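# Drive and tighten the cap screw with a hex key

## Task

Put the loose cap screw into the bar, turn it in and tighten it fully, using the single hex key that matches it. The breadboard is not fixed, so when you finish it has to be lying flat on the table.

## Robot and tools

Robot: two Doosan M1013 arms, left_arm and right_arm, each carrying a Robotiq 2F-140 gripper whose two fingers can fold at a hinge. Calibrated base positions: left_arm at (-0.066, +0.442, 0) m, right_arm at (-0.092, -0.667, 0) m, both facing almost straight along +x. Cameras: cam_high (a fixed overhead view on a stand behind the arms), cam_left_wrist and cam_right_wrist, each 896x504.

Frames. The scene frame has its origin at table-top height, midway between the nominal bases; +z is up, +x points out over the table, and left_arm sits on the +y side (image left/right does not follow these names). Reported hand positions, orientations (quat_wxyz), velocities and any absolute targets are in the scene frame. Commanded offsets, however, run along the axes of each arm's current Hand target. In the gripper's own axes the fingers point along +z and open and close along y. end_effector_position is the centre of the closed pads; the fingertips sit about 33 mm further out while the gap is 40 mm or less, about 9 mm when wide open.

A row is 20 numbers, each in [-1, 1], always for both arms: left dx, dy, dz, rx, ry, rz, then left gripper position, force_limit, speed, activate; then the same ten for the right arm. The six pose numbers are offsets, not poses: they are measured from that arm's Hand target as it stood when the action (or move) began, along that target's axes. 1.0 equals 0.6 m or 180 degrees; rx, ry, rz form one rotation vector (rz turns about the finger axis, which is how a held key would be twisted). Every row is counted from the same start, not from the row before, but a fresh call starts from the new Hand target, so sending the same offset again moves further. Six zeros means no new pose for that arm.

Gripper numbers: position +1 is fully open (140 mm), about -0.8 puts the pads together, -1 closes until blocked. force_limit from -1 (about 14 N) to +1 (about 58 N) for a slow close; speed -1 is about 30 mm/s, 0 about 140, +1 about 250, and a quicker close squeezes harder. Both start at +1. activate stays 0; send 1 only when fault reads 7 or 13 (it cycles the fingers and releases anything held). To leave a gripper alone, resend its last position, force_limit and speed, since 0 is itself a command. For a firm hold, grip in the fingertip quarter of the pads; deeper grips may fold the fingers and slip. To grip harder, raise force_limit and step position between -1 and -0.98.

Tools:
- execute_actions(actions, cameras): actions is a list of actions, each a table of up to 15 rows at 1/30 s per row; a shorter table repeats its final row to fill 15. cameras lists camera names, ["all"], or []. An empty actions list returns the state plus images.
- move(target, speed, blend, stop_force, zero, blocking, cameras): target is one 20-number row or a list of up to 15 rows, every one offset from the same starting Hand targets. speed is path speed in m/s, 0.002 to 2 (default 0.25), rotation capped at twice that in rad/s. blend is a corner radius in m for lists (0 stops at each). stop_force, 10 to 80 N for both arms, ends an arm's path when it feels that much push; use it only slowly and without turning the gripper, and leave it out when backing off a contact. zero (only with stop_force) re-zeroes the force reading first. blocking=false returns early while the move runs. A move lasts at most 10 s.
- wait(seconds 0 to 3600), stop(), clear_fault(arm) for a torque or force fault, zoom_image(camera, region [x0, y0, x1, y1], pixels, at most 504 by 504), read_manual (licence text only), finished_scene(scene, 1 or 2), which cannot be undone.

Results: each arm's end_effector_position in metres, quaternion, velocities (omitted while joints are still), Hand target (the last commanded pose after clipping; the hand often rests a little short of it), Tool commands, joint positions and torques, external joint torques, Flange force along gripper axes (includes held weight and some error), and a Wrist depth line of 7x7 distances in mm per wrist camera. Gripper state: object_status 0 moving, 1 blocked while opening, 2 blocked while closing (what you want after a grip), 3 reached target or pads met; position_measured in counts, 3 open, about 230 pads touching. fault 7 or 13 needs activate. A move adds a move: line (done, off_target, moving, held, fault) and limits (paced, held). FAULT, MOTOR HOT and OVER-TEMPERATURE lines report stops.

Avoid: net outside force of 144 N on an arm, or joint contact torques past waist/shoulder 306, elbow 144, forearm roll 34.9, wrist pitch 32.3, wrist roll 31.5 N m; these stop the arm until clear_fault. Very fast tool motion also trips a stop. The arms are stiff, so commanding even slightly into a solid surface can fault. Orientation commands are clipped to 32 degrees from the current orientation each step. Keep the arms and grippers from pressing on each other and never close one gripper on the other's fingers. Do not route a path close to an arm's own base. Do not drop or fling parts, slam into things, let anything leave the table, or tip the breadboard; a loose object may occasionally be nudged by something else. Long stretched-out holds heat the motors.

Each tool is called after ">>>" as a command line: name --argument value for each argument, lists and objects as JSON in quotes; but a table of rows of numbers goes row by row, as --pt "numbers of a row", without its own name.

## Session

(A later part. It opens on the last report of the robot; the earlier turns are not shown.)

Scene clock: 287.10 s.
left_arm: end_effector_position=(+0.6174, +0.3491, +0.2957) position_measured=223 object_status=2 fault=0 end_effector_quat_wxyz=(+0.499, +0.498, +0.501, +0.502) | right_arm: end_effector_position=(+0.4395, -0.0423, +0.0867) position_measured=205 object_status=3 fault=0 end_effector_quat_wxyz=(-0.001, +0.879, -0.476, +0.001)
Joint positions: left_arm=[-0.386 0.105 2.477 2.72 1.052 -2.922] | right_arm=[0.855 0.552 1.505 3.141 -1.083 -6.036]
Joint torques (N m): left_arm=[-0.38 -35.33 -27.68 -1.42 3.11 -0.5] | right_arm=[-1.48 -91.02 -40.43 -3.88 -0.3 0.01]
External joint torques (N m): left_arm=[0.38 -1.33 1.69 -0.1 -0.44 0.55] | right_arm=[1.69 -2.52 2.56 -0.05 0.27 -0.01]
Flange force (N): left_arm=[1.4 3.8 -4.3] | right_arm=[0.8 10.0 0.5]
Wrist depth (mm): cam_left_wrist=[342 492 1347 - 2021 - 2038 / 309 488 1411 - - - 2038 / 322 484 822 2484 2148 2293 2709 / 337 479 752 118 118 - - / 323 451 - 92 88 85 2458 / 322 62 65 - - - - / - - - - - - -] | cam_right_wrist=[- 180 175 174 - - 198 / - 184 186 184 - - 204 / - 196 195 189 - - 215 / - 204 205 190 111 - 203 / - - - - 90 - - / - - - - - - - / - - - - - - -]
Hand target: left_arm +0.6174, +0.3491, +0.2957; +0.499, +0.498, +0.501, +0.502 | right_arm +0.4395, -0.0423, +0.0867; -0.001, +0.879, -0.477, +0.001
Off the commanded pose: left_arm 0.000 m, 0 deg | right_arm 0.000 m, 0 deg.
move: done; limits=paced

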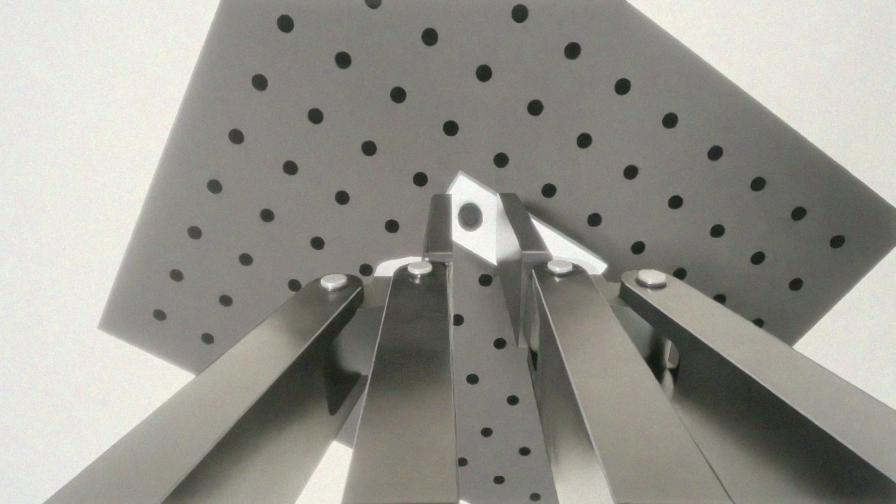

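>>> move --pt "0 0 0 0 0 0 -1 -0.3 -0.7 0 -0.001 -0.0019 0 0 0 0 -0.6 0 -0.5 0" --pt "0 0 0 0 0 0 -1 -0.3 -0.7 0 -0.001 -0.0019 0.0226 0 0 0 -0.6 0 -0.5 0" --speed 0.05

>>> execute_actions --actions '[[[0,0,0,0,0,0,-1,-0.3,-0.7,0,0,0,0,0,0,0,-1,-0.3,-0.8,0]],[[0,0,0,0,0,0,-1,-0.3,-0.7,0,0,0,0,0,0,0,-1,-0.3,-0.8,0]]]' --cameras '["cam_right_wrist"]'

Scene clock: 288.33 s.
left_arm: end_effector_position=(+0.6174, +0.3491, +0.2957) position_measured=223 object_status=2 fault=0 end_effector_quat_wxyz=(+0.499, +0.498, +0.501, +0.502) | right_arm: end_effector_position=(+0.4401, -0.0412, +0.0731) position_measured=205 object_status=3 fault=0 end_effector_quat_wxyz=(-0.001, +0.879, -0.477, +0.001)
Joint positions: left_arm=[-0.386 0.105 2.477 2.72 1.052 -2.922] | right_arm=[0.856 0.564 1.512 3.141 -1.064 -6.036]
Joint torques (N m): left_arm=[-0.83 -35.06 -27.46 -1.48 3.09 -0.47] | right_arm=[-1.08 -91.42 -40 -3.84 -0.36 0.08]
External joint torques (N m): left_arm=[0.87 -1.82 1.46 -0.04 -0.41 0.51] | right_arm=[0.84 -2.68 2.65 -0.05 0.33 -0.08]
Flange force (N): left_arm=[2.9 4.9 -4.0] | right_arm=[2.1 10.2 0.3]
Wrist depth (mm): cam_left_wrist=[342 491 1370 - 1971 - - / 341 489 1454 - 2271 1954 2073 / 326 486 757 164 - - - / 340 483 774 118 99 - 2433 / 324 452 - 92 88 79 2944 / 323 62 65 - - - - / - - - - - - -] | cam_right_wrist=[- 164 163 162 160 182 183 / - 170 170 169 172 - 193 / - 181 180 179 - - 183 / - 191 189 172 113 - 192 / - 201 - 203 90 94 - / - - - - - - - / - - - - - - -]
Hand target: left_arm +0.6174, +0.3491, +0.2957; +0.499, +0.498, +0.501, +0.502 | right_arm +0.4401, -0.0412, +0.0731; -0.001, +0.879, -0.477, +0.001
Off the commanded pose: left_arm 0.000 m, 0 deg | right_arm 0.000 m, 0 deg.
move: done

Scene clock: 289.53 s.
left_arm: end_effector_position=(+0.6174, +0.3491, +0.2957) position_measured=223 object_status=2 fault=0 end_effector_quat_wxyz=(+0.499, +0.498, +0.501, +0.502) | right_arm: end_effector_position=(+0.4401, -0.0412, +0.0731) position_measured=217 object_status=2 fault=0 end_effector_quat_wxyz=(-0.001, +0.879, -0.477, +0.001)
Joint positions: left_arm=[-0.386 0.105 2.477 2.72 1.052 -2.922] | right_arm=[0.856 0.564 1.512 3.141 -1.064 -6.036]
Joint torques (N m): left_arm=[-0.76 -34.57 -27.71 -1.42 3.07 -0.51] | right_arm=[-0.93 -89.2 -39.16 -3.76 -0.14 0.09]
External joint torques (N m): left_arm=[0.78 -2.07 1.77 -0.1 -0.4 0.56] | right_arm=[0.8 -4.94 1.54 -0.15 0.13 -0.09]
External joint torques at the end of the 1st action: left_arm=[0.74 -1.87 1.74 -0.05 -0.42 0.54] | right_arm=[0.38 -5.34 1.4 -0.19 0.11 -0.06]
Flange force (N): left_arm=[2.7 5.3 -5.1] | right_arm=[2.2 10.5 -2.6]
Flange force at the end of the 1st action (N): left_arm=[2.7 4.8 -4.7] | right_arm=[2.8 10.6 -3.0]
Wrist depth (mm): cam_left_wrist=[326 491 1370 - 1954 - 1644 / 327 485 1436 2129 - - - / 324 486 840 1954 2384 - - / 340 481 790 117 103 - 1954 / 323 451 - 92 88 85 - / 320 62 65 - - - - / - - - - - - -] | cam_right_wrist=[188 164 162 - 159 181 182 / - 173 170 171 - - 189 / 205 182 183 177 177 - 178 / - 193 192 119 178 189 - / 205 203 - - 89 - - / - - - - - - - / - - - - - - -]
Hand target: left_arm +0.6174, +0.3491, +0.2957; +0.499, +0.498, +0.501, +0.502 | right_arm +0.4401, -0.0412, +0.0731; -0.001, +0.879, -0.477, +0.001
Off the commanded pose: left_arm 0.000 m, 0 deg | right_arm 0.000 m, 0 deg.

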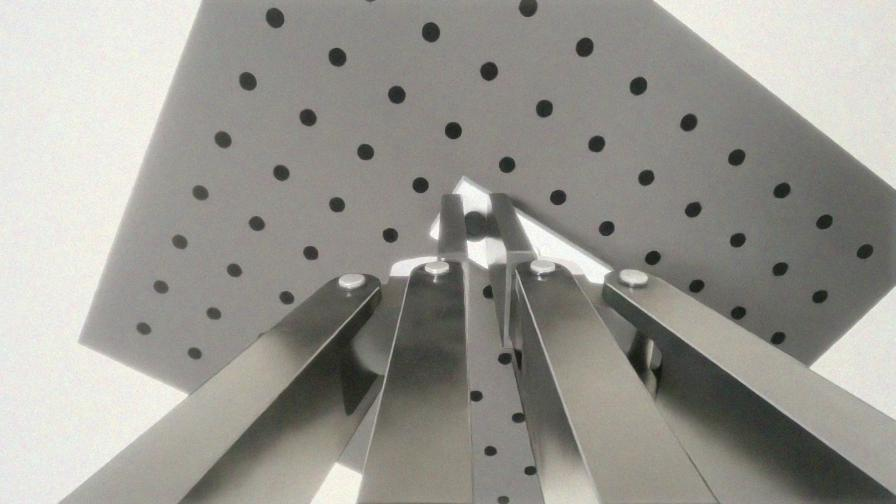

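>>> move --pt "0 0 0 0 0 0 -1 -0.3 -0.7 0 0 0 0.0005 0 0 0.7667 -1 -0.3 -0.8 0" --pt "0 0 0 0 0 0 -1 -0.3 -0.7 0 0 0 0.001 0 0 -0.4667 -1 -0.3 -0.8 0" --pt "0 0 0 0 0 0 -1 -0.3 -0.7 0 0 0 0.0014 0 0 0.3 -1 -0.3 -0.8 0" --pt "0 0 0 0 0 0 -1 -0.3 -0.7 0 0 0 0.0018 0 0 -0.9333 -1 -0.3 -0.8 0" --pt "0 0 0 0 0 0 -1 -0.3 -0.7 0 0 0 0.0022 0 0 -0.1667 -1 -0.3 -0.8 0" --speed 0.9 --blend '[0.05,0.05,0.05,0.05,0]'

>>> execute_actions --actions '[[[0,0,0,0,0,0,-1,-0.3,-0.7,0,0,0,0,0,0,0,-0.8,0,-1,0]],[[0,0,0,0,0,0,-1,-0.3,-0.7,0,0,0,0,0,0,0,-0.6,0,-1,0]]]' --cameras '["cam_right_wrist"]'

>>> zoom_image --camera "cam_right_wrist" --region '[430, 180, 520, 270]'

Scene clock: 297.80 s.
left_arm: end_effector_position=(+0.6174, +0.3491, +0.2957) position_measured=223 object_status=2 fault=0 end_effector_quat_wxyz=(+0.499, +0.498, +0.501, +0.502) | right_arm: end_effector_position=(+0.4401, -0.0412, +0.0718) position_measured=217 object_status=2 fault=0 end_effector_quat_wxyz=(+0.000, +0.973, -0.233, +0.001)
Joint positions: left_arm=[-0.386 0.105 2.477 2.72 1.052 -2.922] | right_arm=[0.856 0.565 1.513 3.141 -1.062 6.007]
Joint torques (N m): left_arm=[-0.65 -35.03 -27.6 -1.43 3.15 -0.54] | right_arm=[2.63 -87.99 -36.34 -2.21 -1.27 0.11]
External joint torques (N m): left_arm=[0.71 -1.73 1.6 -0.1 -0.47 0.58] | right_arm=[-2.61 -6.27 -1.19 -1.69 1.28 -0.11]
Flange force (N): left_arm=[2.3 4.9 -4.4] | right_arm=[1.5 8.0 -3.9]
Wrist depth (mm): cam_left_wrist=[345 488 1378 - 1907 - 2038 / 339 453 1428 - - - - / 325 452 893 161 - 2129 - / 340 480 843 118 2038 2433 - / 324 419 - 92 88 80 - / 367 62 65 - - - - / - - - - - - -] | cam_right_wrist=[165 161 160 - - - 183 / 172 170 169 - - - - / 181 180 182 177 - 178 203 / - 192 188 130 109 - 211 / - 200 - - 89 - - / - - - - - - - / - - - - - - -]
Hand target: left_arm +0.6174, +0.3491, +0.2957; +0.499, +0.498, +0.501, +0.502 | right_arm +0.4401, -0.0412, +0.0718; +0.000, +0.973, -0.233, +0.001
Off the commanded pose: left_arm 0.000 m, 0 deg | right_arm 0.000 m, 0 deg.
move: done

Scene clock: 299.00 s.
left_arm: end_effector_position=(+0.6174, +0.3491, +0.2957) position_measured=223 object_status=2 fault=0 end_effector_quat_wxyz=(+0.499, +0.498, +0.501, +0.502) | right_arm: end_effector_position=(+0.4401, -0.0412, +0.0718) position_measured=205 object_status=3 fault=0 end_effector_quat_wxyz=(+0.000, +0.973, -0.233, +0.001)
Joint positions: left_arm=[-0.386 0.105 2.477 2.72 1.052 -2.922] | right_arm=[0.856 0.565 1.513 3.141 -1.062 6.007]
Joint torques (N m): left_arm=[-0.51 -35 -27.46 -1.46 3.08 -0.51] | right_arm=[-1.22 -91.44 -40.08 -3.84 -0.34 0.11]
External joint torques (N m): left_arm=[0.52 -1.6 1.53 -0.06 -0.41 0.55] | right_arm=[1.05 -2.67 2.53 -0.06 0.35 -0.11]
External joint torques at the end of the 1st action: left_arm=[0.23 -1.91 1.76 -0.09 -0.47 0.52] | right_arm=[-2.27 -7.99 -2.15 -1.62 1.18 -0.06]
Flange force (N): left_arm=[1.8 4.4 -4.2] | right_arm=[-3.5 9.5 0.3]
Flange force at the end of the 1st action (N): left_arm=[1.3 5.1 -5.3] | right_arm=[1.0 7.9 -6.1]
Wrist depth (mm): cam_left_wrist=[343 461 1355 - 2004 2148 1892 / 339 488 837 - - - - / 326 483 738 166 2338 1779 2168 / 339 484 767 118 2021 - 2408 / 323 444 - 92 88 80 - / 322 62 65 - - - - / - - - - - - -] | cam_right_wrist=[165 161 161 - - - - / 173 172 172 169 169 186 - / 181 180 181 179 175 181 202 / 190 191 187 171 109 - 213 / - 198 - - 90 - - / - - - - - - - / - - - - - - -]
Hand target: left_arm +0.6174, +0.3491, +0.2957; +0.499, +0.498, +0.501, +0.502 | right_arm +0.4401, -0.0412, +0.0718; +0.000, +0.973, -0.233, +0.001
Off the commanded pose: left_arm 0.000 m, 0 deg | right_arm 0.000 m, 0 deg.

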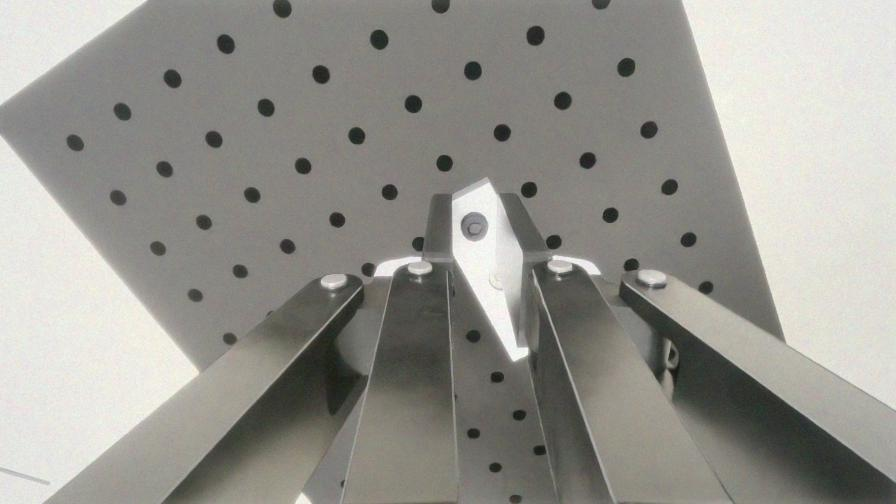

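Scaled by 5.600 from the camera's image (finer frame: 1280x720).

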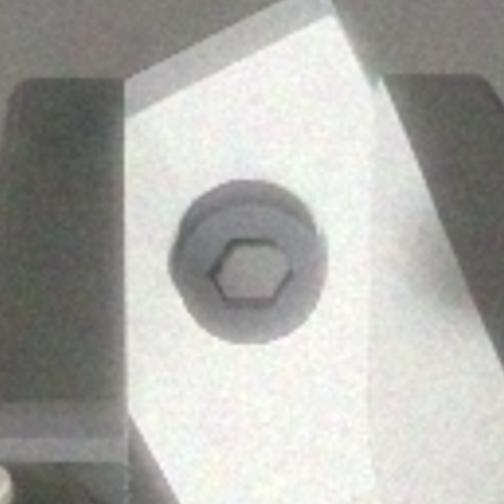

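>>> move --pt "0 0 0 0 0 0 -1 -0.3 -0.7 0 0 0 -0.035 0 0 0 -0.6 0 -0.5 0" --pt "0 0 0 0 0 0 -1 -0.3 -0.7 0 0 0 -0.035 0 0 -0.7667 -0.6 0 -0.5 0" --pt "0 0 0 0 0 0 -1 -0.3 -0.7 0 0 0 -0.035 0 0 0.4667 -0.6 0 -0.5 0" --pt "0 0 0 0 0 0 -1 -0.3 -0.7 0 0 0 -0.035 0 0 -0.3 -0.6 0 -0.5 0" --pt "0 0 0 0 0 0 -1 -0.3 -0.7 0 0 0 -0.035 0 0 0.9333 -0.6 0 -0.5 0" --pt "0 0 0 0 0 0 -1 -0.3 -0.7 0 0 0 -0.035 0 0 0.1667 -0.6 0 -0.5 0" --pt "0 0 0 0 0 0 -1 -0.3 -0.7 0 0 0 -0.0008 0 0 0.1667 -0.6 0 -0.5 0" --speed '[0.15,1.3,1.3,1.3,1.3,1.3,0.08]' --blend '[0.003,0.05,0.05,0.05,0.05,0.003,0]'

>>> execute_actions --actions '[[[0,0,0,0,0,0,-1,-0.3,-0.7,0,0,0,0,0,0,0,-1,-0.3,-0.8,0]],[[0,0,0,0,0,0,-1,-0.3,-0.7,0,0,0,0,0,0,0,-1,-0.3,-0.8,0]]]' --cameras '["cam_right_wrist"]'

Scene clock: 305.67 s.
left_arm: end_effector_position=(+0.6174, +0.3491, +0.2957) position_measured=223 object_status=2 fault=0 end_effector_quat_wxyz=(+0.499, +0.498, +0.501, +0.502) | right_arm: end_effector_position=(+0.4401, -0.0412, +0.0723) position_measured=205 object_status=3 fault=0 end_effector_quat_wxyz=(-0.001, +0.879, -0.476, +0.001)
Joint positions: left_arm=[-0.386 0.105 2.477 2.72 1.052 -2.922] | right_arm=[0.856 0.565 1.513 3.141 -1.062 -6.036]
Joint torques (N m): left_arm=[-0.58 -35.26 -27.74 -1.53 3.07 -0.49] | right_arm=[-1.31 -92.33 -40.07 -3.85 -0.35 0.18]
External joint torques (N m): left_arm=[0.56 -1.38 1.84 0.02 -0.41 0.54] | right_arm=[1.24 -2.25 2.42 -0.07 0.34 -0.18]
Flange force (N): left_arm=[2.2 3.6 -4.3] | right_arm=[1.4 9.2 0.5]
Wrist depth (mm): cam_left_wrist=[326 457 1370 - 2073 - - / 311 453 858 2384 - - 2709 / 324 486 - 166 - - 2249 / 340 482 - 118 99 - - / 324 452 - 92 88 85 - / 320 62 65 - - - - / - - - - - - -] | cam_right_wrist=[- 163 162 161 159 175 183 / 193 169 171 171 171 169 190 / 208 182 180 175 178 176 - / 198 192 188 131 118 184 - / 203 202 - - 89 - - / - - - - - - - / - - - - - - -]
Hand target: left_arm +0.6174, +0.3491, +0.2957; +0.499, +0.498, +0.501, +0.502 | right_arm +0.4401, -0.0412, +0.0723; -0.001, +0.879, -0.477, +0.001
Off the commanded pose: left_arm 0.000 m, 0 deg | right_arm 0.000 m, 0 deg.
move: done; limits=paced

Scene clock: 306.87 s.
left_arm: end_effector_position=(+0.6174, +0.3491, +0.2957) position_measured=223 object_status=2 fault=0 end_effector_quat_wxyz=(+0.499, +0.498, +0.501, +0.502) | right_arm: end_effector_position=(+0.4401, -0.0412, +0.0723) position_measured=217 object_status=2 fault=0 end_effector_quat_wxyz=(-0.001, +0.879, -0.477, +0.001)
Joint positions: left_arm=[-0.386 0.105 2.477 2.72 1.052 -2.922] | right_arm=[0.856 0.565 1.513 3.141 -1.062 -6.036]
Joint torques (N m): left_arm=[-0.55 -34.9 -27.7 -1.4 3.08 -0.46] | right_arm=[-1.23 -90.04 -39.27 -3.87 -0.24 0.07]
External joint torques (N m): left_arm=[0.59 -1.81 1.72 -0.13 -0.41 0.5] | right_arm=[1.33 -4.03 1.92 -0.01 0.22 -0.07]
External joint torques at the end of the 1st action: left_arm=[0.19 -2.07 1.69 -0.1 -0.45 0.56] | right_arm=[2.11 -4.35 1.86 -0.02 0.22 -0.06]
Flange force (N): left_arm=[2.0 4.7 -4.8] | right_arm=[1.5 10.4 -1.5]
Flange force at the end of the 1st action (N): left_arm=[1.1 5.5 -5.5] | right_arm=[0.6 11.0 -1.7]
Wrist depth (mm): cam_left_wrist=[342 492 1436 2021 1728 2038 1987 / 341 490 1394 2168 - - - / 326 457 846 164 - - - / 338 455 900 117 98 - 2092 / 323 450 - 92 88 80 - / 322 62 65 - - - 2249 / - - - - - - -] | cam_right_wrist=[- 165 162 - 158 - - / - 170 171 170 - 168 189 / 205 181 180 170 176 177 180 / - 192 189 119 109 - 189 / 206 201 - - 89 - 201 / - - - - - - - / - - - - - - -]
Hand target: left_arm +0.6174, +0.3491, +0.2957; +0.499, +0.498, +0.501, +0.502 | right_arm +0.4401, -0.0412, +0.0723; -0.001, +0.879, -0.477, +0.001
Off the commanded pose: left_arm 0.000 m, 0 deg | right_arm 0.000 m, 0 deg.

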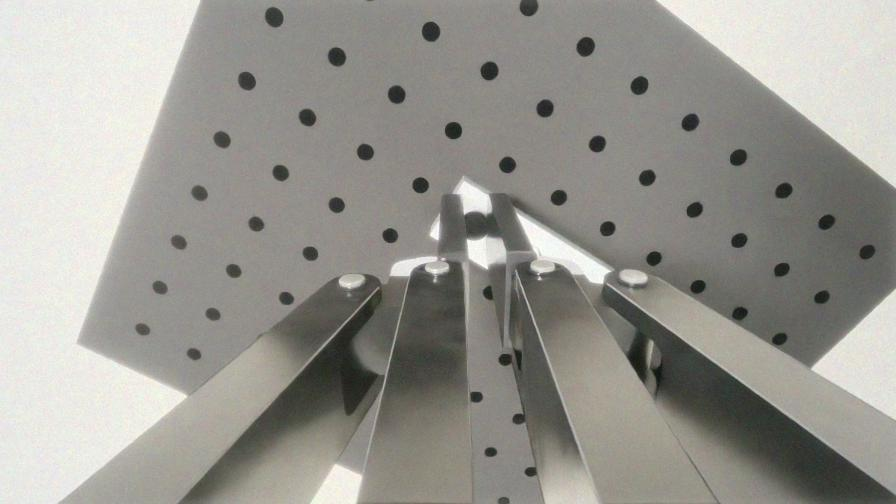

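>>> move --pt "0 0 0 0 0 0 -1 -0.3 -0.7 0 0 0 0.0003 0 0 0.7667 -1 -0.3 -0.8 0" --pt "0 0 0 0 0 0 -1 -0.3 -0.7 0 0 0 0.0006 0 0 -0.4667 -1 -0.3 -0.8 0" --pt "0 0 0 0 0 0 -1 -0.3 -0.7 0 0 0 0.0009 0 0 0.3 -1 -0.3 -0.8 0" --pt "0 0 0 0 0 0 -1 -0.3 -0.7 0 0 0 0.0011 0 0 -0.9333 -1 -0.3 -0.8 0" --pt "0 0 0 0 0 0 -1 -0.3 -0.7 0 0 0 0.0011 0 0 -0.1667 -1 -0.3 -0.8 0" --speed 0.9 --blend '[0.05,0.05,0.05,0.05,0]'

>>> execute_actions --actions '[[[0,0,0,0,0,0,-1,-0.3,-0.7,0,0,0,-0.0005,0,0,0,-0.8,0,-1,0]],[[0,0,0,0,0,0,-1,-0.3,-0.7,0,0,0,0,0,0,0,-0.6,0,-1,0]]]' --cameras '["cam_right_wrist"]'

>>> zoom_image --camera "cam_right_wrist" --region '[430, 180, 520, 270]'

Scene clock: 315.03 s.
left_arm: end_effector_position=(+0.6174, +0.3491, +0.2957) position_measured=223 object_status=2 fault=0 end_effector_quat_wxyz=(+0.499, +0.498, +0.501, +0.502) | right_arm: end_effector_position=(+0.4401, -0.0412, +0.0716) position_measured=217 object_status=2 fault=0 end_effector_quat_wxyz=(+0.000, +0.973, -0.233, +0.001)
Joint positions: left_arm=[-0.386 0.105 2.477 2.72 1.052 -2.922] | right_arm=[0.856 0.565 1.513 3.141 -1.061 6.007]
Joint torques (N m): left_arm=[-0.64 -35.2 -27.53 -1.5 3.1 -0.52] | right_arm=[6.99 -86.25 -35.1 -0.5 -1.33 0.19]
External joint torques (N m): left_arm=[0.67 -1.69 1.56 -0.01 -0.43 0.57] | right_arm=[-7.22 -8.08 -2.41 -3.4 1.33 -0.19]
Flange force (N): left_arm=[2.4 4.6 -4.2] | right_arm=[7.1 9.2 -6.1]
Wrist depth (mm): cam_left_wrist=[342 483 1362 - 1971 - - / 342 525 1419 - - - - / 326 482 855 163 - 2038 - / 340 482 837 117 98 - - / 323 447 - 92 88 80 - / 320 62 65 - - - - / - - - - - - -] | cam_right_wrist=[165 161 160 - - - 179 / 172 170 170 - 169 170 - / 180 180 181 178 178 179 204 / 192 191 188 130 109 188 212 / - 200 - - 89 - - / - - - - - - - / - - - - - - -]
Hand target: left_arm +0.6174, +0.3491, +0.2957; +0.499, +0.498, +0.501, +0.502 | right_arm +0.4401, -0.0412, +0.0716; +0.000, +0.973, -0.233, +0.001
Off the commanded pose: left_arm 0.000 m, 0 deg | right_arm 0.000 m, 0 deg.
move: done

Scene clock: 316.23 s.
left_arm: end_effector_position=(+0.6174, +0.3491, +0.2957) position_measured=223 object_status=2 fault=0 end_effector_quat_wxyz=(+0.499, +0.498, +0.501, +0.502) | right_arm: end_effector_position=(+0.4400, -0.0412, +0.0719) position_measured=205 object_status=3 fault=0 end_effector_quat_wxyz=(+0.000, +0.973, -0.233, +0.001)
Joint positions: left_arm=[-0.386 0.105 2.477 2.72 1.052 -2.922] | right_arm=[0.856 0.565 1.513 3.141 -1.062 6.007]
Joint torques (N m): left_arm=[-1.22 -34.95 -27.73 -1.45 3.04 -0.5] | right_arm=[-0.87 -91.62 -40.13 -3.82 -0.35 0.08]
External joint torques (N m): left_arm=[1.25 -1.75 1.76 -0.07 -0.36 0.55] | right_arm=[1.03 -2.51 2.51 -0.08 0.37 -0.08]
External joint torques at the end of the 1st action: left_arm=[0.83 -1.72 1.62 -0.11 -0.44 0.6] | right_arm=[-6.55 -1.24 1.76 -3.15 1.57 -0.14]
Flange force (N): left_arm=[3.8 4.5 -4.1] | right_arm=[-3.4 9.3 0.4]
Flange force at the end of the 1st action (N): left_arm=[2.5 4.8 -4.3] | right_arm=[6.1 9.5 2.7]
Wrist depth (mm): cam_left_wrist=[326 458 1340 - 1848 2129 2208 / 325 483 1428 2073 - - - / 328 484 831 - - 2458 - / 323 555 736 118 103 2620 - / 323 447 - 92 88 80 2564 / 321 62 65 - - - - / - - - - - - -] | cam_right_wrist=[165 161 161 - - - 180 / 173 170 169 169 168 - - / 181 180 181 177 - - - / 194 191 188 131 118 - 210 / 237 200 - - 90 - - / - - - - - - - / - - - - - - -]
Hand target: left_arm +0.6174, +0.3491, +0.2957; +0.499, +0.498, +0.501, +0.502 | right_arm +0.4401, -0.0412, +0.0719; +0.000, +0.973, -0.233, +0.001
Off the commanded pose: left_arm 0.000 m, 0 deg | right_arm 0.000 m, 0 deg.

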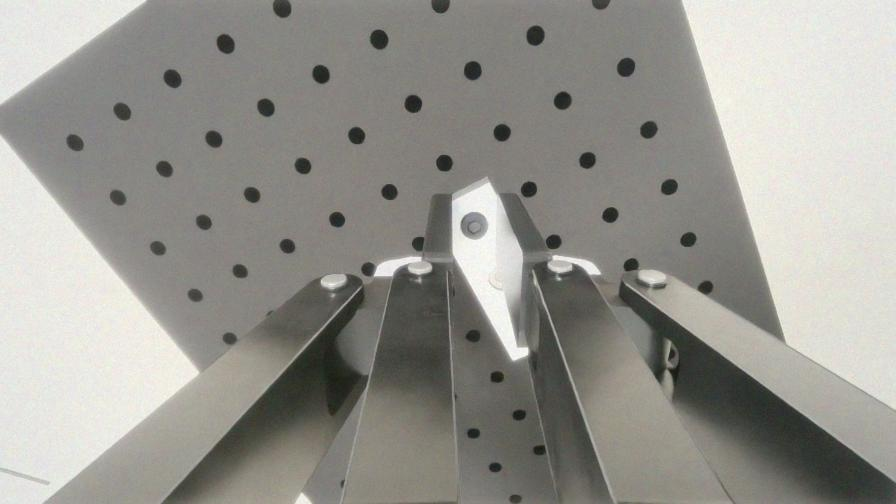

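Scaled by 5.600 from the camera's image (finer frame: 1280x720).

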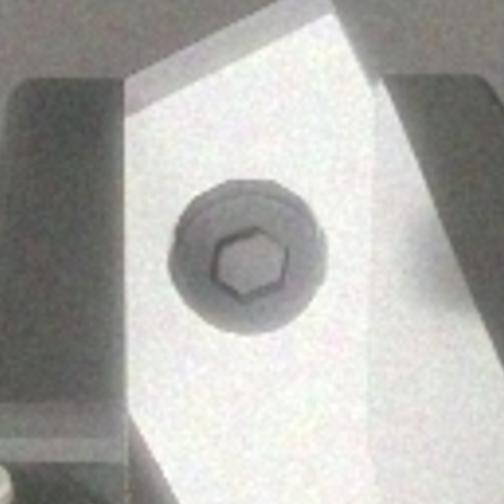

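>>> move --pt "0 0 0 0 0 0 -1 -0.3 -0.7 0 0 0 -0.45 0 0 0 -0.45 0 -0.5 0" --pt "0 0 0 0 0 0 -1 -0.3 -0.7 0 0.049 -0.675 -0.547 0 0 -0.649 -0.45 0 -0.5 0" --speed 0.3 --blend '[0.05,0]' --cameras '["all"]'

Scene clock: 323.00 s.
left_arm: end_effector_position=(+0.6174, +0.3491, +0.2957) position_measured=223 object_status=2 fault=0 end_effector_quat_wxyz=(+0.499, +0.498, +0.501, +0.502) | right_arm: end_effector_position=(+0.6481, +0.3051, +0.3998) position_measured=186 object_status=3 fault=0 end_effector_quat_wxyz=(-0.036, +0.682, +0.681, +0.263)
Joint positions: left_arm=[-0.386 0.105 2.477 2.72 1.052 -2.922] | right_arm=[0.919 1.085 0.035 3.158 -1.485 4.034]
Joint torques (N m): left_arm=[-0.48 -35.28 -27.64 -1.4 3.15 -0.51] | right_arm=[-1.55 -130.42 -42.84 -3.96 1.14 0.09]
External joint torques (N m): left_arm=[0.5 -1.28 1.68 -0.12 -0.49 0.55] | right_arm=[1.54 -3.23 2.78 0.07 0.34 -0.07]
Flange force (N): left_arm=[1.6 3.8 -4.1] | right_arm=[0.0 0.0 0.0]
Wrist depth (mm): cam_left_wrist=[328 490 1411 2510 1806 2073 - / 342 462 1428 2073 - - 2679 / 324 489 - - - 2271 - / 340 445 - 118 2208 - - / 323 451 - 92 88 162 2208 / 323 62 65 - - - 153 / - - - - - - -] | cam_right_wrist=[464 495 587 - - 704 - / - - 489 553 - 712 768 / 163 178 222 560 666 - 1150 / 429 - 498 - 119 685 768 / - - - 538 - - - / - - - - - - - / - - - - - - -]
Hand target: left_arm +0.6174, +0.3491, +0.2957; +0.499, +0.498, +0.501, +0.502 | right_arm +0.6491, +0.3065, +0.4006; +0.000, +0.708, +0.707, +0.001
Off the commanded pose: left_arm 0.000 m, 0 deg | right_arm 0.002 m, 31 deg.
elbow stopped short (right arm): the move would have taken joint 3 (elbow) straighter than the controller allows.
move: off_target (right_arm)

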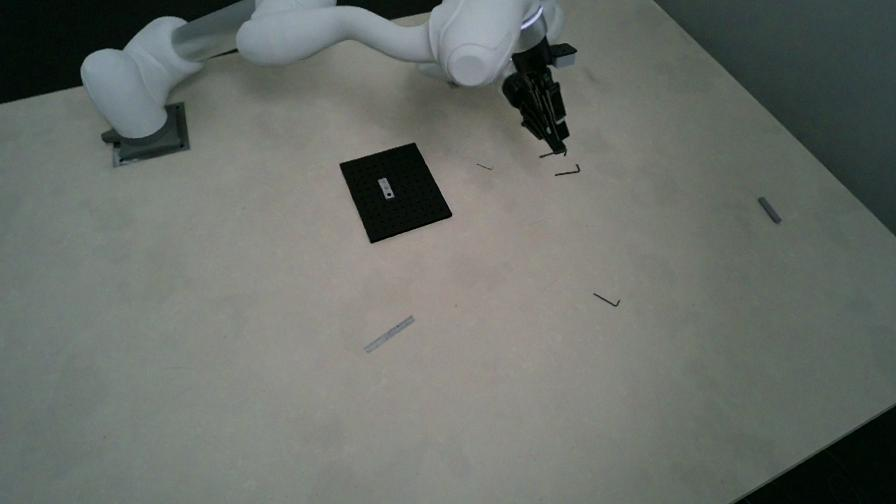

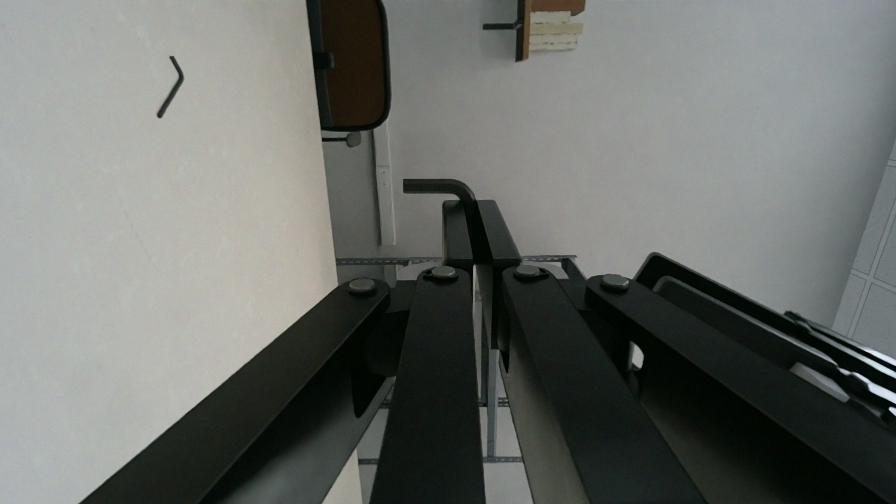

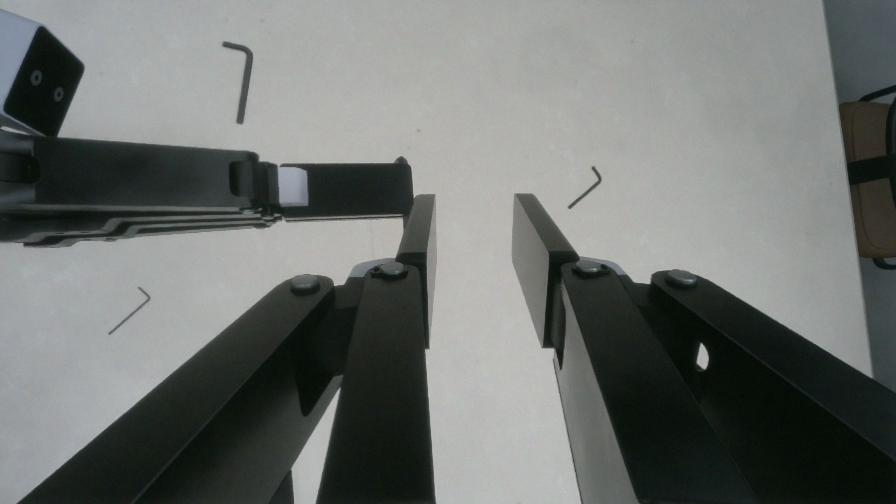

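>>> execute_actions --actions '[]'

Scene clock: 324.97 s.
left_arm: end_effector_position=(+0.6174, +0.3491, +0.2957) position_measured=223 object_status=2 fault=0 end_effector_quat_wxyz=(+0.499, +0.498, +0.501, +0.502) | right_arm: end_effector_position=(+0.6480, +0.3051, +0.3998) position_measured=186 object_status=3 fault=0 end_effector_quat_wxyz=(-0.036, +0.682, +0.681, +0.263)
Joint positions: left_arm=[-0.386 0.105 2.477 2.72 1.052 -2.922] | right_arm=[0.919 1.085 0.035 3.158 -1.485 4.034]
Joint velocities: within noise
Joint torques (N m): left_arm=[-0.81 -34.77 -27.68 -1.49 3.07 -0.48] | right_arm=[-0.95 -130.43 -43 -3.83 1.16 0.11]
External joint torques (N m): left_arm=[0.81 -1.89 1.69 -0.02 -0.4 0.53] | right_arm=[1.51 -4 2.64 -0.08 0.32 -0.1]
Flange force (N): left_arm=[2.9 4.8 -4.6] | right_arm=[0.0 0.0 0.0]
Wrist depth (mm): cam_left_wrist=[345 492 1332 - 1863 - - / 341 452 1445 - - 2408 - / 326 455 - 2208 - 2055 2249 / 340 481 961 117 99 - - / 325 447 - 92 88 162 197 / 321 62 65 - - - 153 / - - - - - - -] | cam_right_wrist=[- - 530 571 - - 790 / - 513 - 582 - 672 780 / 162 179 221 567 639 632 1139 / 439 456 - 123 120 - - / 428 - - - - - 747 / - - - - - - - / - - - - - - -]
Hand target: left_arm +0.6174, +0.3491, +0.2957; +0.499, +0.498, +0.501, +0.502 | right_arm +0.6491, +0.3065, +0.4006; +0.000, +0.708, +0.707, +0.001
Tool commands: left_gripper/position=-1.0 left_gripper/force_limit=-0.3 left_gripper/speed=-0.7 left_gripper/activate=+0.0 right_gripper/position=-0.45 right_gripper/force_limit=+0.0 right_gripper/speed=-0.5 right_gripper/activate=+0.0
Off the commanded pose: left_arm 0.000 m, 0 deg | right_arm 0.002 m, 31 deg.

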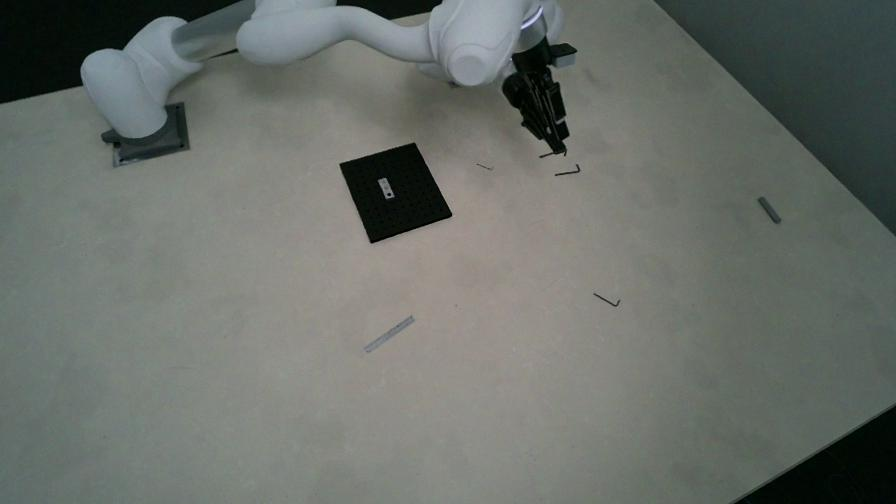

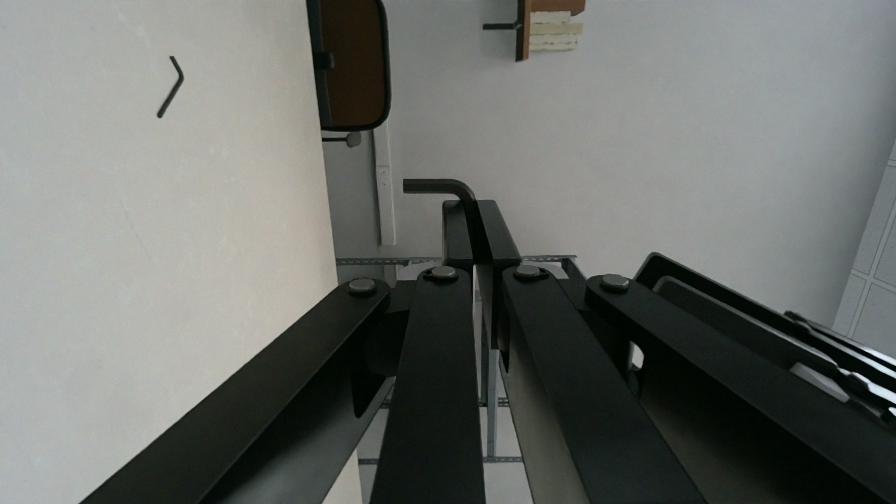

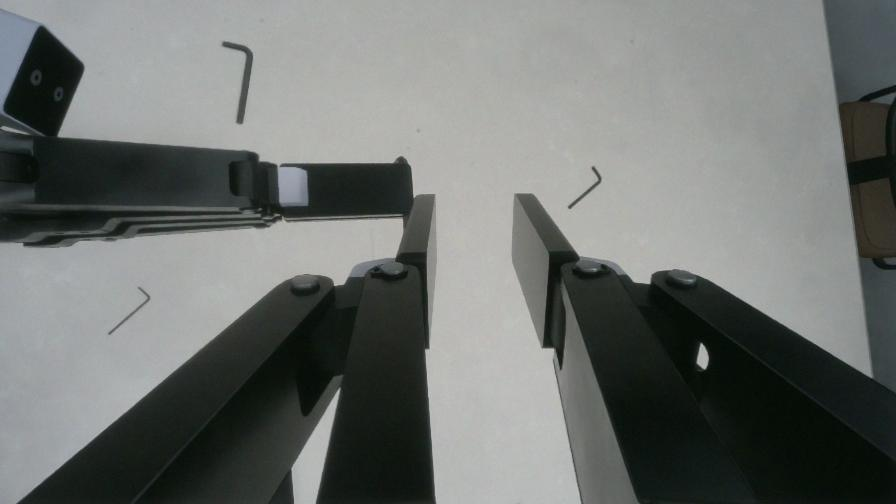

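>>> move --pt "0 0 0 0 0 0 -1 -0.3 -0.7 0 -0.76 -0.332 0 0 0 0 -0.45 0 -0.5 0" --pt "-0.382 0 -0.196 0 0 0 -1 -0.3 -0.7 0 -0.76 -0.332 0 0 0 0 -0.45 0 -0.5 0" --speed 0.3 --cameras '["all"]'

Scene clock: 329.33 s.
left_arm: end_effector_position=(+0.5011, +0.1193, +0.2956) position_measured=223 object_status=2 fault=0 end_effector_quat_wxyz=(+0.499, +0.498, +0.501, +0.502) | right_arm: end_effector_position=(+0.4492, -0.1492, +0.4001) position_measured=186 object_status=3 fault=0 end_effector_quat_wxyz=(+0.000, +0.708, +0.707, +0.001)
Joint positions: left_arm=[-1.058 0.155 2.414 2.033 1.292 -2.635] | right_arm=[0.749 0.31 1.279 3.141 -1.551 3.861]
Joint torques (N m): left_arm=[-0.29 -41.45 -28.32 0.39 2.77 -0.49] | right_arm=[-1.14 -72.79 -45.51 -4.34 -0.32 0.05]
External joint torques (N m): left_arm=[0.25 -1.03 1.45 -0.13 -0.38 0.53] | right_arm=[0.66 -2.65 2.46 -0.06 0.34 -0.05]
Flange force (N): left_arm=[3.1 3.1 -1.7] | right_arm=[-6.5 -7.9 4.8]
Wrist depth (mm): cam_left_wrist=[344 495 1472 - 2055 2458 2129 / 343 491 843 - - - - / 340 486 849 162 - - - / 343 488 757 118 1779 - - / 340 452 - 92 88 80 2773 / 325 62 65 - - - 2315 / - - - - - - -] | cam_right_wrist=[- - 466 - - - - / - - 478 - 515 509 492 / - - 535 - - 533 - / 576 - - 553 120 - 559 / - - - - - 94 580 / - - - - - - - / - - - - - - -]
Hand target: left_arm +0.5011, +0.1193, +0.2956; +0.499, +0.498, +0.501, +0.502 | right_arm +0.4492, -0.1492, +0.4001; +0.000, +0.708, +0.707, +0.001
Off the commanded pose: left_arm 0.000 m, 0 deg | right_arm 0.000 m, 0 deg.
move: done

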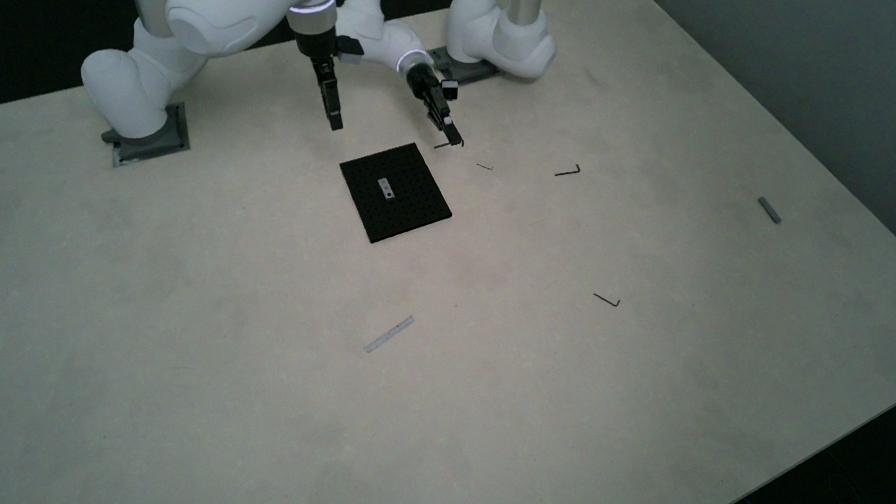

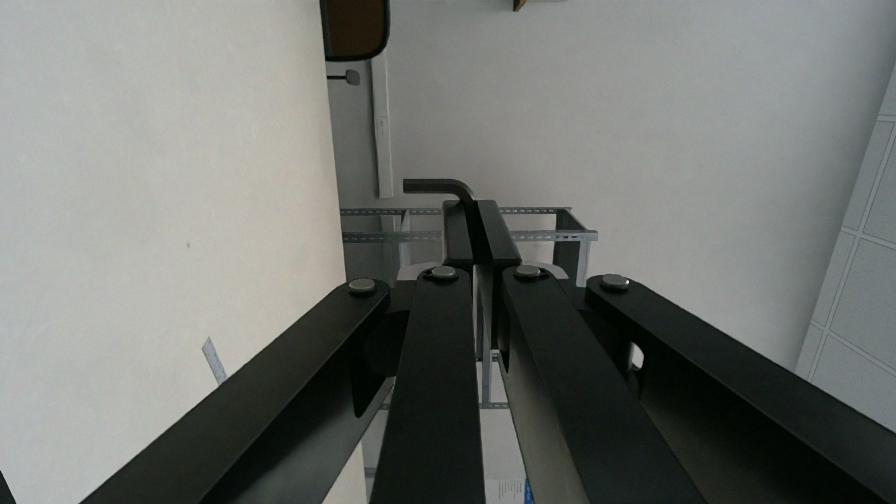

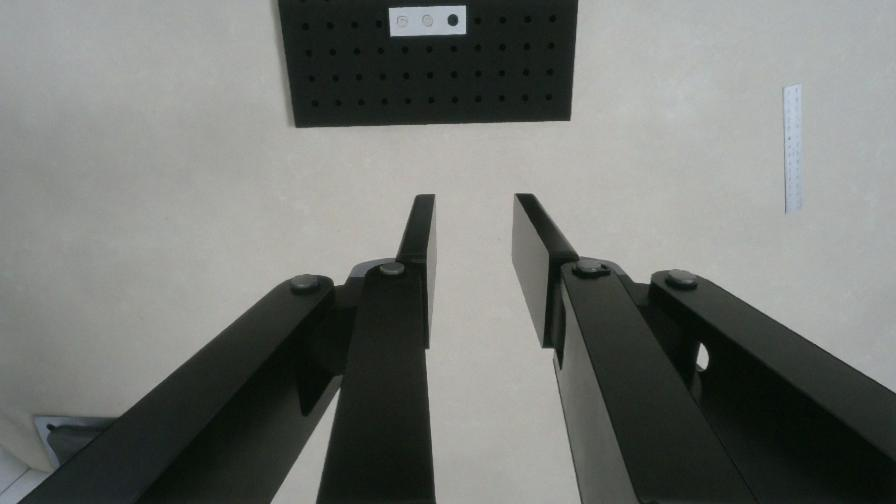

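>>> move --target '[0,0,0,0,0,0,-1,-0.3,-0.7,0,0.36,0.14,0.02,0,0,0,-0.45,0,-0.5,0]' --speed 0.25 --cameras '["all"]'

>>> zoom_image --camera "cam_right_wrist" --region '[200, 60, 704, 343]'

Scene clock: 331.17 s.
left_arm: end_effector_position=(+0.5011, +0.1193, +0.2956) position_measured=223 object_status=2 fault=0 end_effector_quat_wxyz=(+0.499, +0.498, +0.501, +0.502) | right_arm: end_effector_position=(+0.5335, +0.0667, +0.3884) position_measured=186 object_status=3 fault=0 end_effector_quat_wxyz=(+0.000, +0.708, +0.707, +0.001)
Joint positions: left_arm=[-1.059 0.155 2.414 2.033 1.292 -2.635] | right_arm=[0.86 0.733 0.644 3.141 -1.763 3.972]
Joint torques (N m): left_arm=[-0.21 -41.41 -28.66 0.37 2.84 -0.47] | right_arm=[-1.61 -110.18 -45.11 -4.35 -0.29 0.15]
External joint torques (N m): left_arm=[0.26 -1.25 1.67 -0.12 -0.45 0.52] | right_arm=[2.29 -2.96 2.92 0.08 0.33 -0.15]
Flange force (N): left_arm=[3.8 3.4 -1.9] | right_arm=[-15.2 -15.9 10.2]
Wrist depth (mm): cam_left_wrist=[345 495 1002 1703 1538 - - / 361 495 867 - 2038 2315 2564 / 342 482 870 160 - - 2537 / 340 454 880 117 1753 - 233 / 311 452 - 92 88 200 201 / 325 62 65 - - - 152 / - - - - - - -] | cam_right_wrist=[- - - - 472 - - / 166 175 203 205 - - 499 / 520 - 494 - - - - / - - - 520 119 547 - / - - - - - - 584 / - - - 613 - - - / - - - - - - -]
Hand target: left_arm +0.5011, +0.1193, +0.2956; +0.499, +0.498, +0.501, +0.502 | right_arm +0.5335, +0.0667, +0.3883; +0.000, +0.708, +0.707, +0.001
Off the commanded pose: left_arm 0.000 m, 0 deg | right_arm 0.000 m, 0 deg.
move: done

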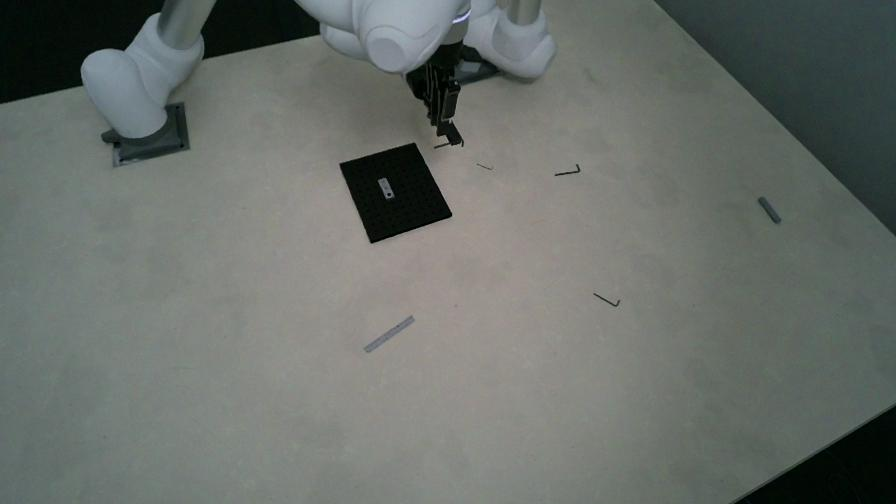

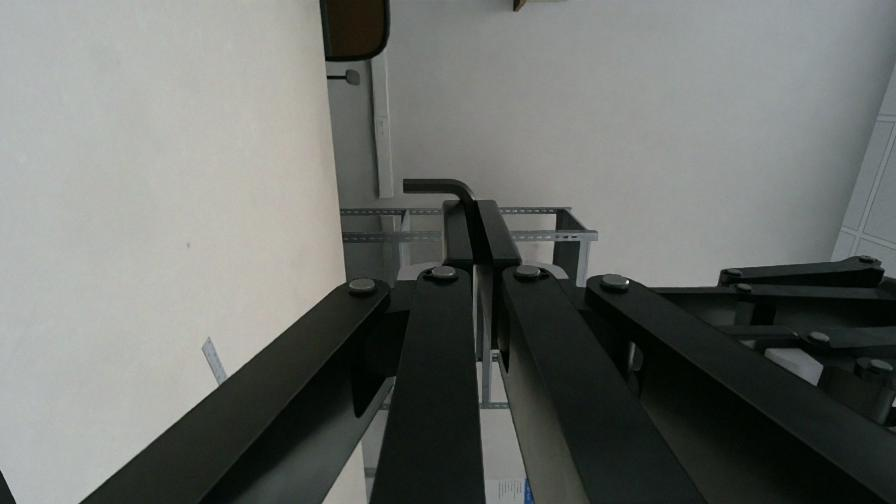

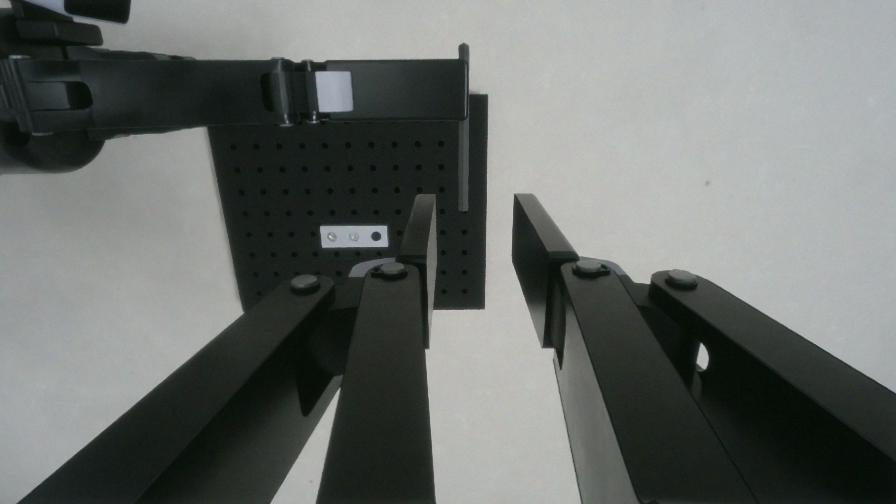

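Scaled by 1.000.

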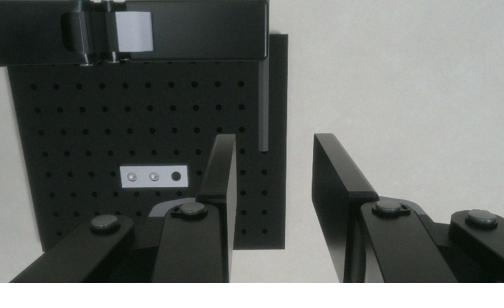

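>>> move --target '[0,0,0,0,0,0,-1,-0.3,-0.7,0,0,-0.005,0.11,0,0,0,-0.45,0,-0.5,0]' --speed 0.12 --cameras '["cam_right_wrist","cam_left_wrist"]'

>>> zoom_image --camera "cam_right_wrist" --region '[300, 60, 620, 240]'

Scene clock: 332.57 s.
left_arm: end_effector_position=(+0.5011, +0.1193, +0.2956) position_measured=223 object_status=2 fault=0 end_effector_quat_wxyz=(+0.499, +0.498, +0.501, +0.502) | right_arm: end_effector_position=(+0.5307, +0.0667, +0.3223) position_measured=186 object_status=3 fault=0 end_effector_quat_wxyz=(+0.000, +0.708, +0.707, +0.001)
Joint positions: left_arm=[-1.059 0.155 2.414 2.033 1.292 -2.635] | right_arm=[0.863 0.709 0.806 3.141 -1.626 3.975]
Joint torques (N m): left_arm=[-0.54 -40.99 -28.52 0.33 2.77 -0.45] | right_arm=[-1.24 -109.1 -46.01 -4.34 -0.36 0.1]
External joint torques (N m): left_arm=[0.55 -1.78 1.54 -0.07 -0.37 0.49] | right_arm=[1.45 -3.66 2.67 -0.07 0.39 -0.1]
Flange force (N): left_arm=[4.6 4.4 -1.6] | right_arm=[-13.6 -13.4 6.5]
Wrist depth (mm): cam_left_wrist=[344 492 998 2092 2649 - - / 343 490 993 - 2433 - - / 343 458 2249 165 2021 2649 - / 340 486 864 118 1939 237 1679 / 340 456 - 92 88 172 185 / 324 62 65 - - - 162 / - - - - - - -] | cam_right_wrist=[- 118 140 138 403 - - / 114 416 139 141 423 - - / - 431 430 - - - 458 / 505 - 449 122 151 - - / - - - - - - - / - - - - - - - / - - - - - - -]
Hand target: left_arm +0.5011, +0.1193, +0.2956; +0.499, +0.498, +0.501, +0.502 | right_arm +0.5307, +0.0667, +0.3223; +0.000, +0.708, +0.707, +0.001
Off the commanded pose: left_arm 0.000 m, 0 deg | right_arm 0.000 m, 0 deg.
move: done
Images, in order (width x height): cam_left_wrist 896x504, cam_right_wrist 896x504.

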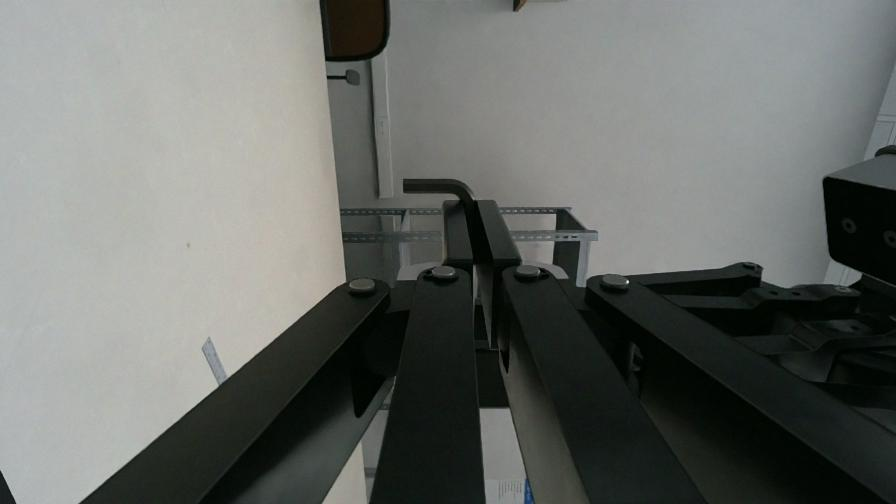

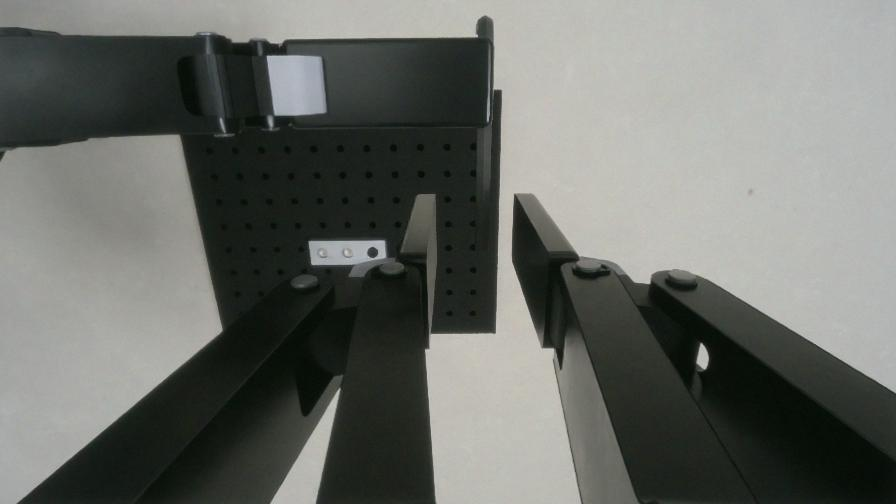

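Scaled by 1.575 from the camera's image (finer frame: 1280x720).

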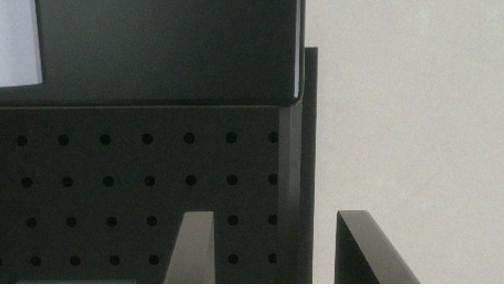

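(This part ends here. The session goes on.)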